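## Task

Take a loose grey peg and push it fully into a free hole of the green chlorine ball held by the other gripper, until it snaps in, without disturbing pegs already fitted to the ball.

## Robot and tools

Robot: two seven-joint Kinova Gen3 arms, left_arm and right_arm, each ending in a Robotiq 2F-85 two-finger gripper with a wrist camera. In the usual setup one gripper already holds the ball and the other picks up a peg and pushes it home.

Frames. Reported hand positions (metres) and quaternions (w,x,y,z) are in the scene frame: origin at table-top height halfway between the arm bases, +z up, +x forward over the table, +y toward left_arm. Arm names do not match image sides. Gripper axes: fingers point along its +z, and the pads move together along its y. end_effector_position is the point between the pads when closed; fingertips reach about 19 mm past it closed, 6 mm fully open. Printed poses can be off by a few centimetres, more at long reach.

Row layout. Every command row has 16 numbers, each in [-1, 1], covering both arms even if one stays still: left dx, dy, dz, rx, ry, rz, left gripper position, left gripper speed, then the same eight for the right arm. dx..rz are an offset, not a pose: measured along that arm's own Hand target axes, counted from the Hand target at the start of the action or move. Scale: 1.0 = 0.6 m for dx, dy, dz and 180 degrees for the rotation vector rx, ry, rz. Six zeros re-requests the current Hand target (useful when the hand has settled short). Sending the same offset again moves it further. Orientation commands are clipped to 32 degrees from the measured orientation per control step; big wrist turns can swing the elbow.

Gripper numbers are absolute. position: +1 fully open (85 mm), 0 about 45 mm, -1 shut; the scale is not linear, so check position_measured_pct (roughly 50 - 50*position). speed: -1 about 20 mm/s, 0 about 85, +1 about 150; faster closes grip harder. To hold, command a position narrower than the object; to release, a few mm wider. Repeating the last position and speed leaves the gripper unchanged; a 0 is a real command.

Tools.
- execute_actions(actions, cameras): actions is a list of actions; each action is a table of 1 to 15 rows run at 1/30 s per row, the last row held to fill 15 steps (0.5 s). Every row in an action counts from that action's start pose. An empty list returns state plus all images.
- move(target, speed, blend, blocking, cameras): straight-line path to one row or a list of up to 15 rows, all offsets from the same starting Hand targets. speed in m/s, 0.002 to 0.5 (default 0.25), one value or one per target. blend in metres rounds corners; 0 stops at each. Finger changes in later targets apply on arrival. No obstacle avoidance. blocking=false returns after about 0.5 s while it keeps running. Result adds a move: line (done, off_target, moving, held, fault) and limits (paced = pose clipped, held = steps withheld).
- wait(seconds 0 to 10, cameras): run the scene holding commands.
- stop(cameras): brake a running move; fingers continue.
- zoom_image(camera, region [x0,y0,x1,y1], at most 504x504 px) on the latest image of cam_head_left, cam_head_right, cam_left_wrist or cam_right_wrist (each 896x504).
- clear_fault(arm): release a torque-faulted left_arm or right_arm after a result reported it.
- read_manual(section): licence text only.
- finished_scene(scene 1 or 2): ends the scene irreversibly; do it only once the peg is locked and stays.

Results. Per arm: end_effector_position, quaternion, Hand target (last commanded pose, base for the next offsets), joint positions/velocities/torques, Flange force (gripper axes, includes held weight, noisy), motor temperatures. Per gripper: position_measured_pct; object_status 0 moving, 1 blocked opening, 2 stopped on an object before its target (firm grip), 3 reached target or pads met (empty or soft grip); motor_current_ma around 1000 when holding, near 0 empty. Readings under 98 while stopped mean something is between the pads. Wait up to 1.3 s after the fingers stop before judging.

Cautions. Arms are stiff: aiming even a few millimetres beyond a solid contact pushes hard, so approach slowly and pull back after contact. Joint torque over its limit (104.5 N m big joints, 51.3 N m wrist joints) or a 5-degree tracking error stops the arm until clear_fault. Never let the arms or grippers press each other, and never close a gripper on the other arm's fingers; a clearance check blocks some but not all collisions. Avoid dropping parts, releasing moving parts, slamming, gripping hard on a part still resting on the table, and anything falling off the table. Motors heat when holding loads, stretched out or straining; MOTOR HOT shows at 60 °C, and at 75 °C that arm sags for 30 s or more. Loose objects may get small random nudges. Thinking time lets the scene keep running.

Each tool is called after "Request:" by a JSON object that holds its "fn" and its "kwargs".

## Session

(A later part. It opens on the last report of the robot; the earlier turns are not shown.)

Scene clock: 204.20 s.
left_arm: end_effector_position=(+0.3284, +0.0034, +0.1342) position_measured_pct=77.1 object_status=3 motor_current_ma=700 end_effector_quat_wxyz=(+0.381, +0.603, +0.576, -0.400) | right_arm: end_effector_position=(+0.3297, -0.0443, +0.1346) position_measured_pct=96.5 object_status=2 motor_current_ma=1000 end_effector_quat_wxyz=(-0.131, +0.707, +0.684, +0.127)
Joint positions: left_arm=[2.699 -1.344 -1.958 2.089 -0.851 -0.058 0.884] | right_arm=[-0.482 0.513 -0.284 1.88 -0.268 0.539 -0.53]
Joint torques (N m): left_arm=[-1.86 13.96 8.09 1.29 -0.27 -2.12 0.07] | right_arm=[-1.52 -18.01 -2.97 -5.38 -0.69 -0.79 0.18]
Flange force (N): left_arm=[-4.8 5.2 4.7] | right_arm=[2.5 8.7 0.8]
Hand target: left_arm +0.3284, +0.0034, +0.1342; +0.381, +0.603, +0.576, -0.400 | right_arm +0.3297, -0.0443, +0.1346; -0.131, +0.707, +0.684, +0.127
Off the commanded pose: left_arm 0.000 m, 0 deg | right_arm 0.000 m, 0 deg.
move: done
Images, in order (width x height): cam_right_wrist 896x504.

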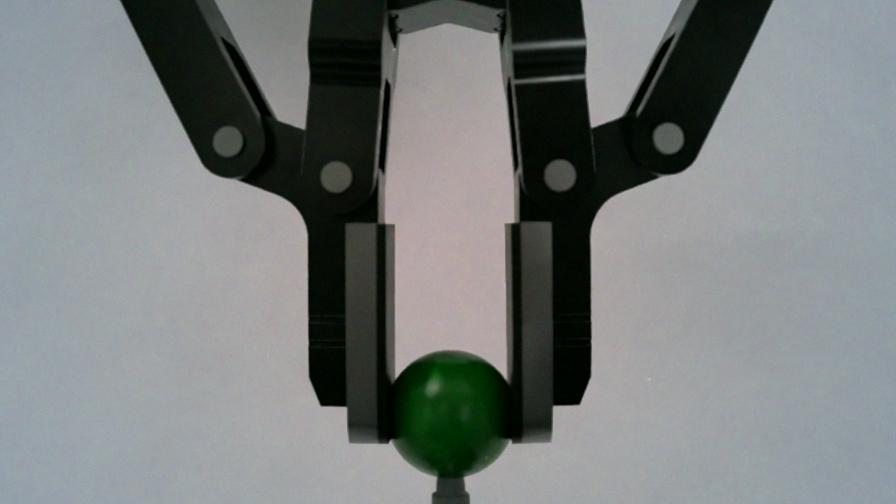

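Request:
{"fn": "move", "kwargs": {"target": [0,0,0,0,0,0,-0.662745,1,0.0025,0,0.001,0,0,0,-1,-1], "speed": 0.015}}

Request:
{"fn": "move", "kwargs": {"target": [0,0,0,0,0,0,-0.662745,1,0.0025,0,0.0005,0,0,0,-1,-1], "speed": 0.015}}

Request:
{"fn": "move", "kwargs": {"target": [0,0,0,0,0,0,-0.662745,1,0.0025,0,0,0,0,0,-1,-1], "speed": 0.015, "cameras": ["cam_right_wrist"]}}

Request:
{"fn": "zoom_image", "kwargs": {"camera": "cam_right_wrist", "region": [400, 424, 500, 504]}}

Scene clock: 213.83 s.
left_arm: end_effector_position=(+0.3284, +0.0034, +0.1342) position_measured_pct=77.1 object_status=3 motor_current_ma=700 end_effector_quat_wxyz=(+0.381, +0.603, +0.576, -0.400) | right_arm: end_effector_position=(+0.3298, -0.0427, +0.1346) position_measured_pct=96.5 object_status=2 motor_current_ma=1000 end_effector_quat_wxyz=(-0.131, +0.707, +0.684, +0.127)
Joint positions: left_arm=[2.699 -1.344 -1.958 2.089 -0.851 -0.058 0.884] | right_arm=[-0.486 0.515 -0.283 1.876 -0.267 0.54 -0.533]
Joint torques (N m): left_arm=[-1.52 14.15 9.27 1.6 -0.29 -2.62 0.09] | right_arm=[-1.49 -17.13 -2.77 -5.06 -0.58 -0.85 0.18]
Flange force (N): left_arm=[-2.8 6.2 5.0] | right_arm=[3.0 8.3 -1.3]
Hand target: left_arm +0.3284, +0.0034, +0.1342; +0.381, +0.603, +0.576, -0.400 | right_arm +0.3298, -0.0427, +0.1346; -0.131, +0.707, +0.684, +0.127
Off the commanded pose: left_arm 0.000 m, 0 deg | right_arm 0.000 m, 0 deg.
move: done

Scene clock: 214.53 s.
left_arm: end_effector_position=(+0.3284, +0.0034, +0.1342) position_measured_pct=77.1 object_status=3 motor_current_ma=700 end_effector_quat_wxyz=(+0.381, +0.603, +0.576, -0.400) | right_arm: end_effector_position=(+0.3298, -0.0412, +0.1348) position_measured_pct=96.5 object_status=2 motor_current_ma=1000 end_effector_quat_wxyz=(-0.131, +0.707, +0.684, +0.127)
Joint positions: left_arm=[2.699 -1.344 -1.958 2.089 -0.851 -0.058 0.884] | right_arm=[-0.49 0.516 -0.281 1.873 -0.266 0.541 -0.537]
Joint torques (N m): left_arm=[-0.63 14.11 10.19 1.02 -0.27 -3.18 0.08] | right_arm=[-2.68 -17.1 -3.98 -5.74 -1.01 -1.13 0.18]
Flange force (N): left_arm=[-1.1 5.3 2.0] | right_arm=[0.4 8.8 -2.9]
Hand target: left_arm +0.3284, +0.0034, +0.1342; +0.381, +0.603, +0.576, -0.400 | right_arm +0.3298, -0.0412, +0.1348; -0.131, +0.707, +0.684, +0.127
Off the commanded pose: left_arm 0.000 m, 0 deg | right_arm 0.000 m, 0 deg.
move: done

Scene clock: 215.23 s.
left_arm: end_effector_position=(+0.3284, +0.0034, +0.1342) position_measured_pct=77.1 object_status=3 motor_current_ma=700 end_effector_quat_wxyz=(+0.381, +0.603, +0.576, -0.400) | right_arm: end_effector_position=(+0.3299, -0.0398, +0.1353) position_measured_pct=96.5 object_status=2 motor_current_ma=1000 end_effector_quat_wxyz=(-0.131, +0.707, +0.684, +0.127)
Joint positions: left_arm=[2.699 -1.344 -1.958 2.089 -0.851 -0.058 0.884] | right_arm=[-0.494 0.516 -0.28 1.87 -0.265 0.543 -0.541]
Joint torques (N m): left_arm=[0.96 13.71 10.55 0.55 -0.27 -3.52 0.1] | right_arm=[-4.53 -18.17 -6 -7.67 -1.81 -1.84 0.2]
Flange force (N): left_arm=[-0.2 5.1 -3.5] | right_arm=[-4.8 9.4 -3.2]
Hand target: left_arm +0.3284, +0.0034, +0.1342; +0.381, +0.603, +0.576, -0.400 | right_arm +0.3299, -0.0398, +0.1354; -0.131, +0.707, +0.684, +0.127
Off the commanded pose: left_arm 0.000 m, 0 deg | right_arm 0.000 m, 0 deg.
move: done
Images, in order (width x height): cam_right_wrist 896x504.

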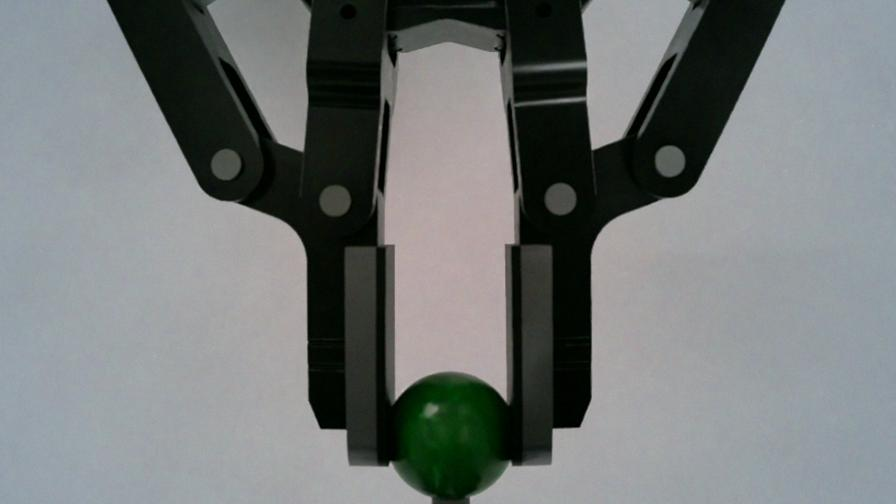

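Scaled by 5.040 from the camera's 896x504 image, which has a finer 1280x720 frame.

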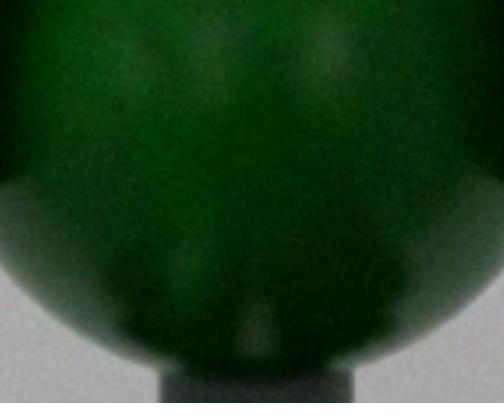

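Request:
{"fn": "move", "kwargs": {"target": [0,0,0,0,0,0,-0.662745,1,0.0025,0,-0.0008,0,0,0,-1,-1], "speed": 0.015}}

Request:
{"fn": "move", "kwargs": {"target": [0,0,0,0,0,0,-0.662745,1,0.002,0,0,0,0,0,-1,-1], "speed": 0.015}}

Request:
{"fn": "move", "kwargs": {"target": [0,0,0,0,0,0,-0.662745,1,0.002,0,0,0,0,0,-1,-1], "speed": 0.015}}

Scene clock: 221.43 s.
left_arm: end_effector_position=(+0.3284, +0.0034, +0.1342) position_measured_pct=77.1 object_status=3 motor_current_ma=700 end_effector_quat_wxyz=(+0.381, +0.603, +0.576, -0.400) | right_arm: end_effector_position=(+0.3300, -0.0386, +0.1363) position_measured_pct=96.5 object_status=2 motor_current_ma=1000 end_effector_quat_wxyz=(-0.131, +0.707, +0.684, +0.127)
Joint positions: left_arm=[2.699 -1.344 -1.958 2.089 -0.851 -0.058 0.884] | right_arm=[-0.497 0.515 -0.278 1.866 -0.264 0.547 -0.544]
Joint torques (N m): left_arm=[4.48 12.01 8.92 -0.7 -0.22 -3.18 0.04] | right_arm=[-8.82 -22.68 -11.08 -13.3 -3.95 -3.67 0.22]
Flange force (N): left_arm=[-3.0 3.5 -17.6] | right_arm=[-18.1 11.1 0.1]
Hand target: left_arm +0.3284, +0.0034, +0.1342; +0.381, +0.603, +0.576, -0.400 | right_arm +0.3300, -0.0386, +0.1364; -0.131, +0.707, +0.684, +0.127
Off the commanded pose: left_arm 0.000 m, 0 deg | right_arm 0.000 m, 0 deg.
move: done

Scene clock: 222.13 s.
left_arm: end_effector_position=(+0.3284, +0.0034, +0.1342) position_measured_pct=77.1 object_status=3 motor_current_ma=700 end_effector_quat_wxyz=(+0.381, +0.603, +0.576, -0.400) | right_arm: end_effector_position=(+0.3300, -0.0375, +0.1368) position_measured_pct=96.5 object_status=2 motor_current_ma=1000 end_effector_quat_wxyz=(-0.131, +0.707, +0.684, +0.127)
Joint positions: left_arm=[2.699 -1.344 -1.958 2.089 -0.851 -0.058 0.884] | right_arm=[-0.5 0.516 -0.277 1.863 -0.263 0.548 -0.547]
Joint torques (N m): left_arm=[8.2 10.93 9.55 -1.63 -0.23 -3.73 0.12] | right_arm=[-12.97 -25.33 -15.65 -17.96 -5.87 -5.42 0.21]
Flange force (N): left_arm=[-1.5 2.6 -30.0] | right_arm=[-30.2 12.2 -0.4]
Hand target: left_arm +0.3284, +0.0034, +0.1342; +0.381, +0.603, +0.576, -0.400 | right_arm +0.3300, -0.0375, +0.1368; -0.131, +0.707, +0.684, +0.127
Off the commanded pose: left_arm 0.000 m, 0 deg | right_arm 0.000 m, 0 deg.
move: done

Scene clock: 222.83 s.
left_arm: end_effector_position=(+0.3284, +0.0034, +0.1342) position_measured_pct=77.1 object_status=3 motor_current_ma=700 end_effector_quat_wxyz=(+0.381, +0.603, +0.576, -0.400) | right_arm: end_effector_position=(+0.3300, -0.0364, +0.1372) position_measured_pct=96.5 object_status=2 motor_current_ma=1000 end_effector_quat_wxyz=(-0.131, +0.707, +0.684, +0.127)
Joint positions: left_arm=[2.699 -1.344 -1.958 2.089 -0.851 -0.058 0.884] | right_arm=[-0.503 0.516 -0.276 1.86 -0.263 0.55 -0.55]
Joint torques (N m): left_arm=[11.8 9.82 10.19 -2.55 -0.24 -4.33 0.1] | right_arm=[-16.93 -27.88 -20.07 -22.36 -7.68 -7.12 0.23]
Flange force (N): left_arm=[-0.4 1.7 -42.1] | right_arm=[-41.4 13.5 -0.8]
Hand target: left_arm +0.3284, +0.0034, +0.1342; +0.381, +0.603, +0.576, -0.400 | right_arm +0.3300, -0.0364, +0.1372; -0.131, +0.707, +0.684, +0.127
Off the commanded pose: left_arm 0.000 m, 0 deg | right_arm 0.000 m, 0 deg.
move: done

Request:
{"fn": "move", "kwargs": {"target": [0,0,0,0,0,0,-0.662745,1,0.0018,0,0,0,0,0,-1,-1], "speed": 0.015}}

Request:
{"fn": "move", "kwargs": {"target": [0,0,0,0,0,0,-0.662745,1,-0.0078,0,0.0005,0,0,0,-1,-1], "speed": 0.02}}

Scene clock: 228.07 s.
left_arm: end_effector_position=(+0.3284, +0.0034, +0.1342) position_measured_pct=77.1 object_status=3 motor_current_ma=700 end_effector_quat_wxyz=(+0.381, +0.603, +0.576, -0.400) | right_arm: end_effector_position=(+0.3301, -0.0354, +0.1376) position_measured_pct=96.5 object_status=2 motor_current_ma=1000 end_effector_quat_wxyz=(-0.131, +0.707, +0.684, +0.127)
Joint positions: left_arm=[2.699 -1.344 -1.958 2.089 -0.851 -0.058 0.884] | right_arm=[-0.505 0.516 -0.276 1.858 -0.262 0.552 -0.553]
Joint torques (N m): left_arm=[15.15 8.79 10.59 -3.3 -0.17 -4.77 0.12] | right_arm=[-20.43 -30.26 -23.93 -26.53 -9.33 -8.74 0.22]
Flange force (N): left_arm=[0.7 1.3 -53.4] | right_arm=[-51.9 14.3 -1.2]
Hand target: left_arm +0.3284, +0.0034, +0.1342; +0.381, +0.603, +0.576, -0.400 | right_arm +0.3301, -0.0353, +0.1376; -0.131, +0.707, +0.684, +0.127
Off the commanded pose: left_arm 0.000 m, 0 deg | right_arm 0.000 m, 0 deg.
move: done

Scene clock: 228.77 s.
left_arm: end_effector_position=(+0.3283, +0.0033, +0.1342) position_measured_pct=77.1 object_status=3 motor_current_ma=700 end_effector_quat_wxyz=(+0.381, +0.603, +0.576, -0.400) | right_arm: end_effector_position=(+0.3299, -0.0394, +0.1358) position_measured_pct=96.5 object_status=2 motor_current_ma=1000 end_effector_quat_wxyz=(-0.131, +0.707, +0.684, +0.127)
Joint positions: left_arm=[2.7 -1.344 -1.958 2.089 -0.851 -0.058 0.884] | right_arm=[-0.494 0.515 -0.28 1.869 -0.265 0.544 -0.542]
Joint torques (N m): left_arm=[1.79 13.09 9.34 0.25 -0.3 -3.06 0.07] | right_arm=[-5.61 -19.99 -7.43 -9.22 -2.49 -2.38 0.17]
Flange force (N): left_arm=[-2.4 4.6 -7.4] | right_arm=[-8.0 10.7 -1.1]
Hand target: left_arm +0.3284, +0.0034, +0.1342; +0.381, +0.603, +0.576, -0.400 | right_arm +0.3299, -0.0396, +0.1356; -0.131, +0.707, +0.684, +0.127
Off the commanded pose: left_arm 0.000 m, 0 deg | right_arm 0.000 m, 0 deg.
move: done

Back off the last ~11 N, release and look.

Request:
{"fn": "move", "kwargs": {"target": [0,0,0,0,0,0,-0.662745,1,-0.0016,0,0,0,0,0,-1,-1], "speed": 0.02}}

Request:
{"fn": "move", "kwargs": {"target": [0,0,0,0,0,0,-0.662745,1,0,0,0,0,0,0,-0.6,-0.5]}}

Request:
{"fn": "move", "kwargs": {"target": [0,0,0,0,0,0,-0.662745,1,-0.05,0,0,0,0,0,-0.6,-0.5], "speed": 0.05, "cameras": ["cam_right_wrist","cam_head_left"]}}

Request:
{"fn": "zoom_image", "kwargs": {"camera": "cam_right_wrist", "region": [380, 264, 520, 404]}}

Request:
{"fn": "zoom_image", "kwargs": {"camera": "cam_right_wrist", "region": [420, 300, 480, 350]}}

Scene clock: 238.40 s.
left_arm: end_effector_position=(+0.3284, +0.0034, +0.1342) position_measured_pct=77.1 object_status=3 motor_current_ma=700 end_effector_quat_wxyz=(+0.381, +0.603, +0.576, -0.400) | right_arm: end_effector_position=(+0.3299, -0.0405, +0.1353) position_measured_pct=96.5 object_status=2 motor_current_ma=1000 end_effector_quat_wxyz=(-0.131, +0.707, +0.684, +0.127)
Joint positions: left_arm=[2.699 -1.344 -1.958 2.089 -0.851 -0.058 0.884] | right_arm=[-0.492 0.515 -0.28 1.871 -0.266 0.543 -0.539]
Joint torques (N m): left_arm=[-1.96 14.31 8.86 1.14 -0.28 -2.59 0.07] | right_arm=[-1.65 -17.32 -2.92 -4.79 -0.59 -0.62 0.2]
Flange force (N): left_arm=[-3.3 5.6 5.1] | right_arm=[3.2 9.0 -0.7]
Hand target: left_arm +0.3284, +0.0034, +0.1342; +0.381, +0.603, +0.576, -0.400 | right_arm +0.3299, -0.0405, +0.1353; -0.131, +0.707, +0.684, +0.127
Off the commanded pose: left_arm 0.000 m, 0 deg | right_arm 0.000 m, 0 deg.
move: done

Scene clock: 238.97 s.
left_arm: end_effector_position=(+0.3284, +0.0034, +0.1342) position_measured_pct=77.1 object_status=3 motor_current_ma=700 end_effector_quat_wxyz=(+0.381, +0.603, +0.576, -0.400) | right_arm: end_effector_position=(+0.3298, -0.0405, +0.1353) position_measured_pct=80.1 object_status=0 motor_current_ma=0 end_effector_quat_wxyz=(-0.131, +0.707, +0.684, +0.127)
Joint positions: left_arm=[2.699 -1.344 -1.958 2.089 -0.851 -0.058 0.884] | right_arm=[-0.492 0.515 -0.28 1.871 -0.266 0.543 -0.539]
Joint torques (N m): left_arm=[-1.4 14.15 9.15 1.67 -0.3 -2.48 0.11] | right_arm=[-1.34 -17.28 -2.65 -5.18 -0.54 -0.92 0.18]
Flange force (N): left_arm=[-2.8 6.2 4.8] | right_arm=[3.2 8.1 -1.2]
Hand target: left_arm +0.3284, +0.0034, +0.1342; +0.381, +0.603, +0.576, -0.400 | right_arm +0.3299, -0.0405, +0.1353; -0.131, +0.707, +0.684, +0.127
Off the commanded pose: left_arm 0.000 m, 0 deg | right_arm 0.000 m, 0 deg.
move: done

Scene clock: 239.87 s.
left_arm: end_effector_position=(+0.3284, +0.0034, +0.1342) position_measured_pct=77.1 object_status=3 motor_current_ma=700 end_effector_quat_wxyz=(+0.381, +0.603, +0.576, -0.400) | right_arm: end_effector_position=(+0.3289, -0.0685, +0.1246) position_measured_pct=80.1 object_status=3 motor_current_ma=0 end_effector_quat_wxyz=(-0.131, +0.707, +0.684, +0.127)
Joint positions: left_arm=[2.699 -1.344 -1.958 2.089 -0.851 -0.058 0.884] | right_arm=[-0.415 0.51 -0.31 1.937 -0.284 0.501 -0.466]
Joint torques (N m): left_arm=[-1.44 14.15 9.18 1.72 -0.28 -2.52 0.11] | right_arm=[-1.45 -16.63 -2.73 -4.7 -0.53 -0.85 0.21]
Flange force (N): left_arm=[-2.8 6.4 4.9] | right_arm=[2.4 8.3 -1.4]
Hand target: left_arm +0.3284, +0.0034, +0.1342; +0.381, +0.603, +0.576, -0.400 | right_arm +0.3289, -0.0685, +0.1246; -0.131, +0.707, +0.684, +0.127
Off the commanded pose: left_arm 0.000 m, 0 deg | right_arm 0.000 m, 0 deg.
move: done
Images, in order (width x height): cam_head_left 896x504, cam_right_wrist 896x504.

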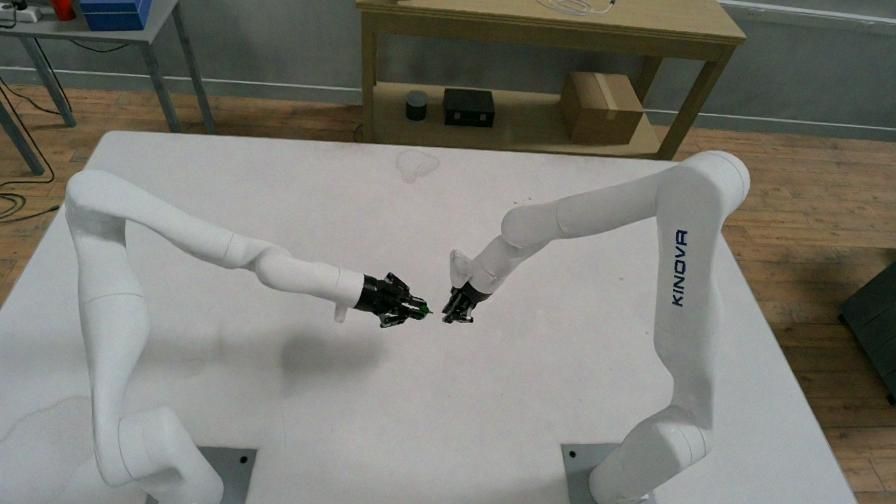

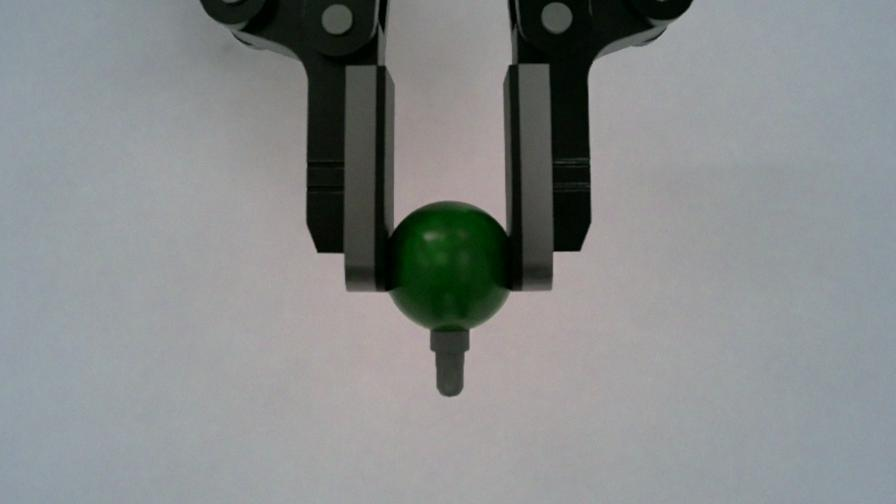

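Scaled by 3.600 from the camera's 896x504 image, which has a finer 1280x720 frame.

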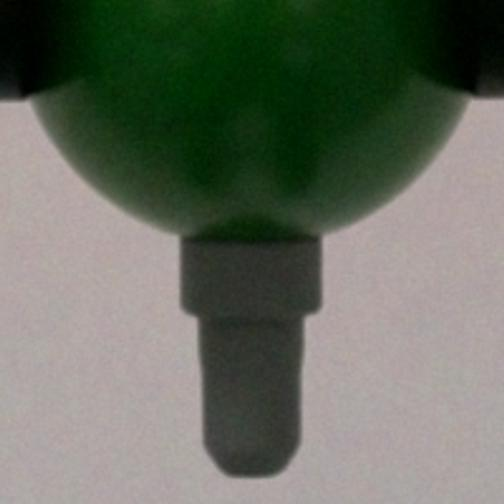

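Scaled by 8.400 from the camera's 896x504 image, which has a finer 1280x720 frame.

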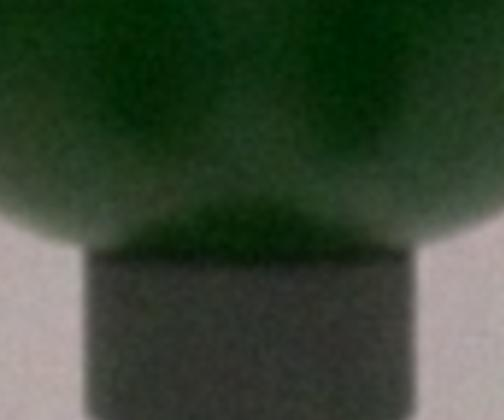

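Request:
{"fn": "finished_scene", "kwargs": {"scene": 2}}

The scene is finished: the task was done.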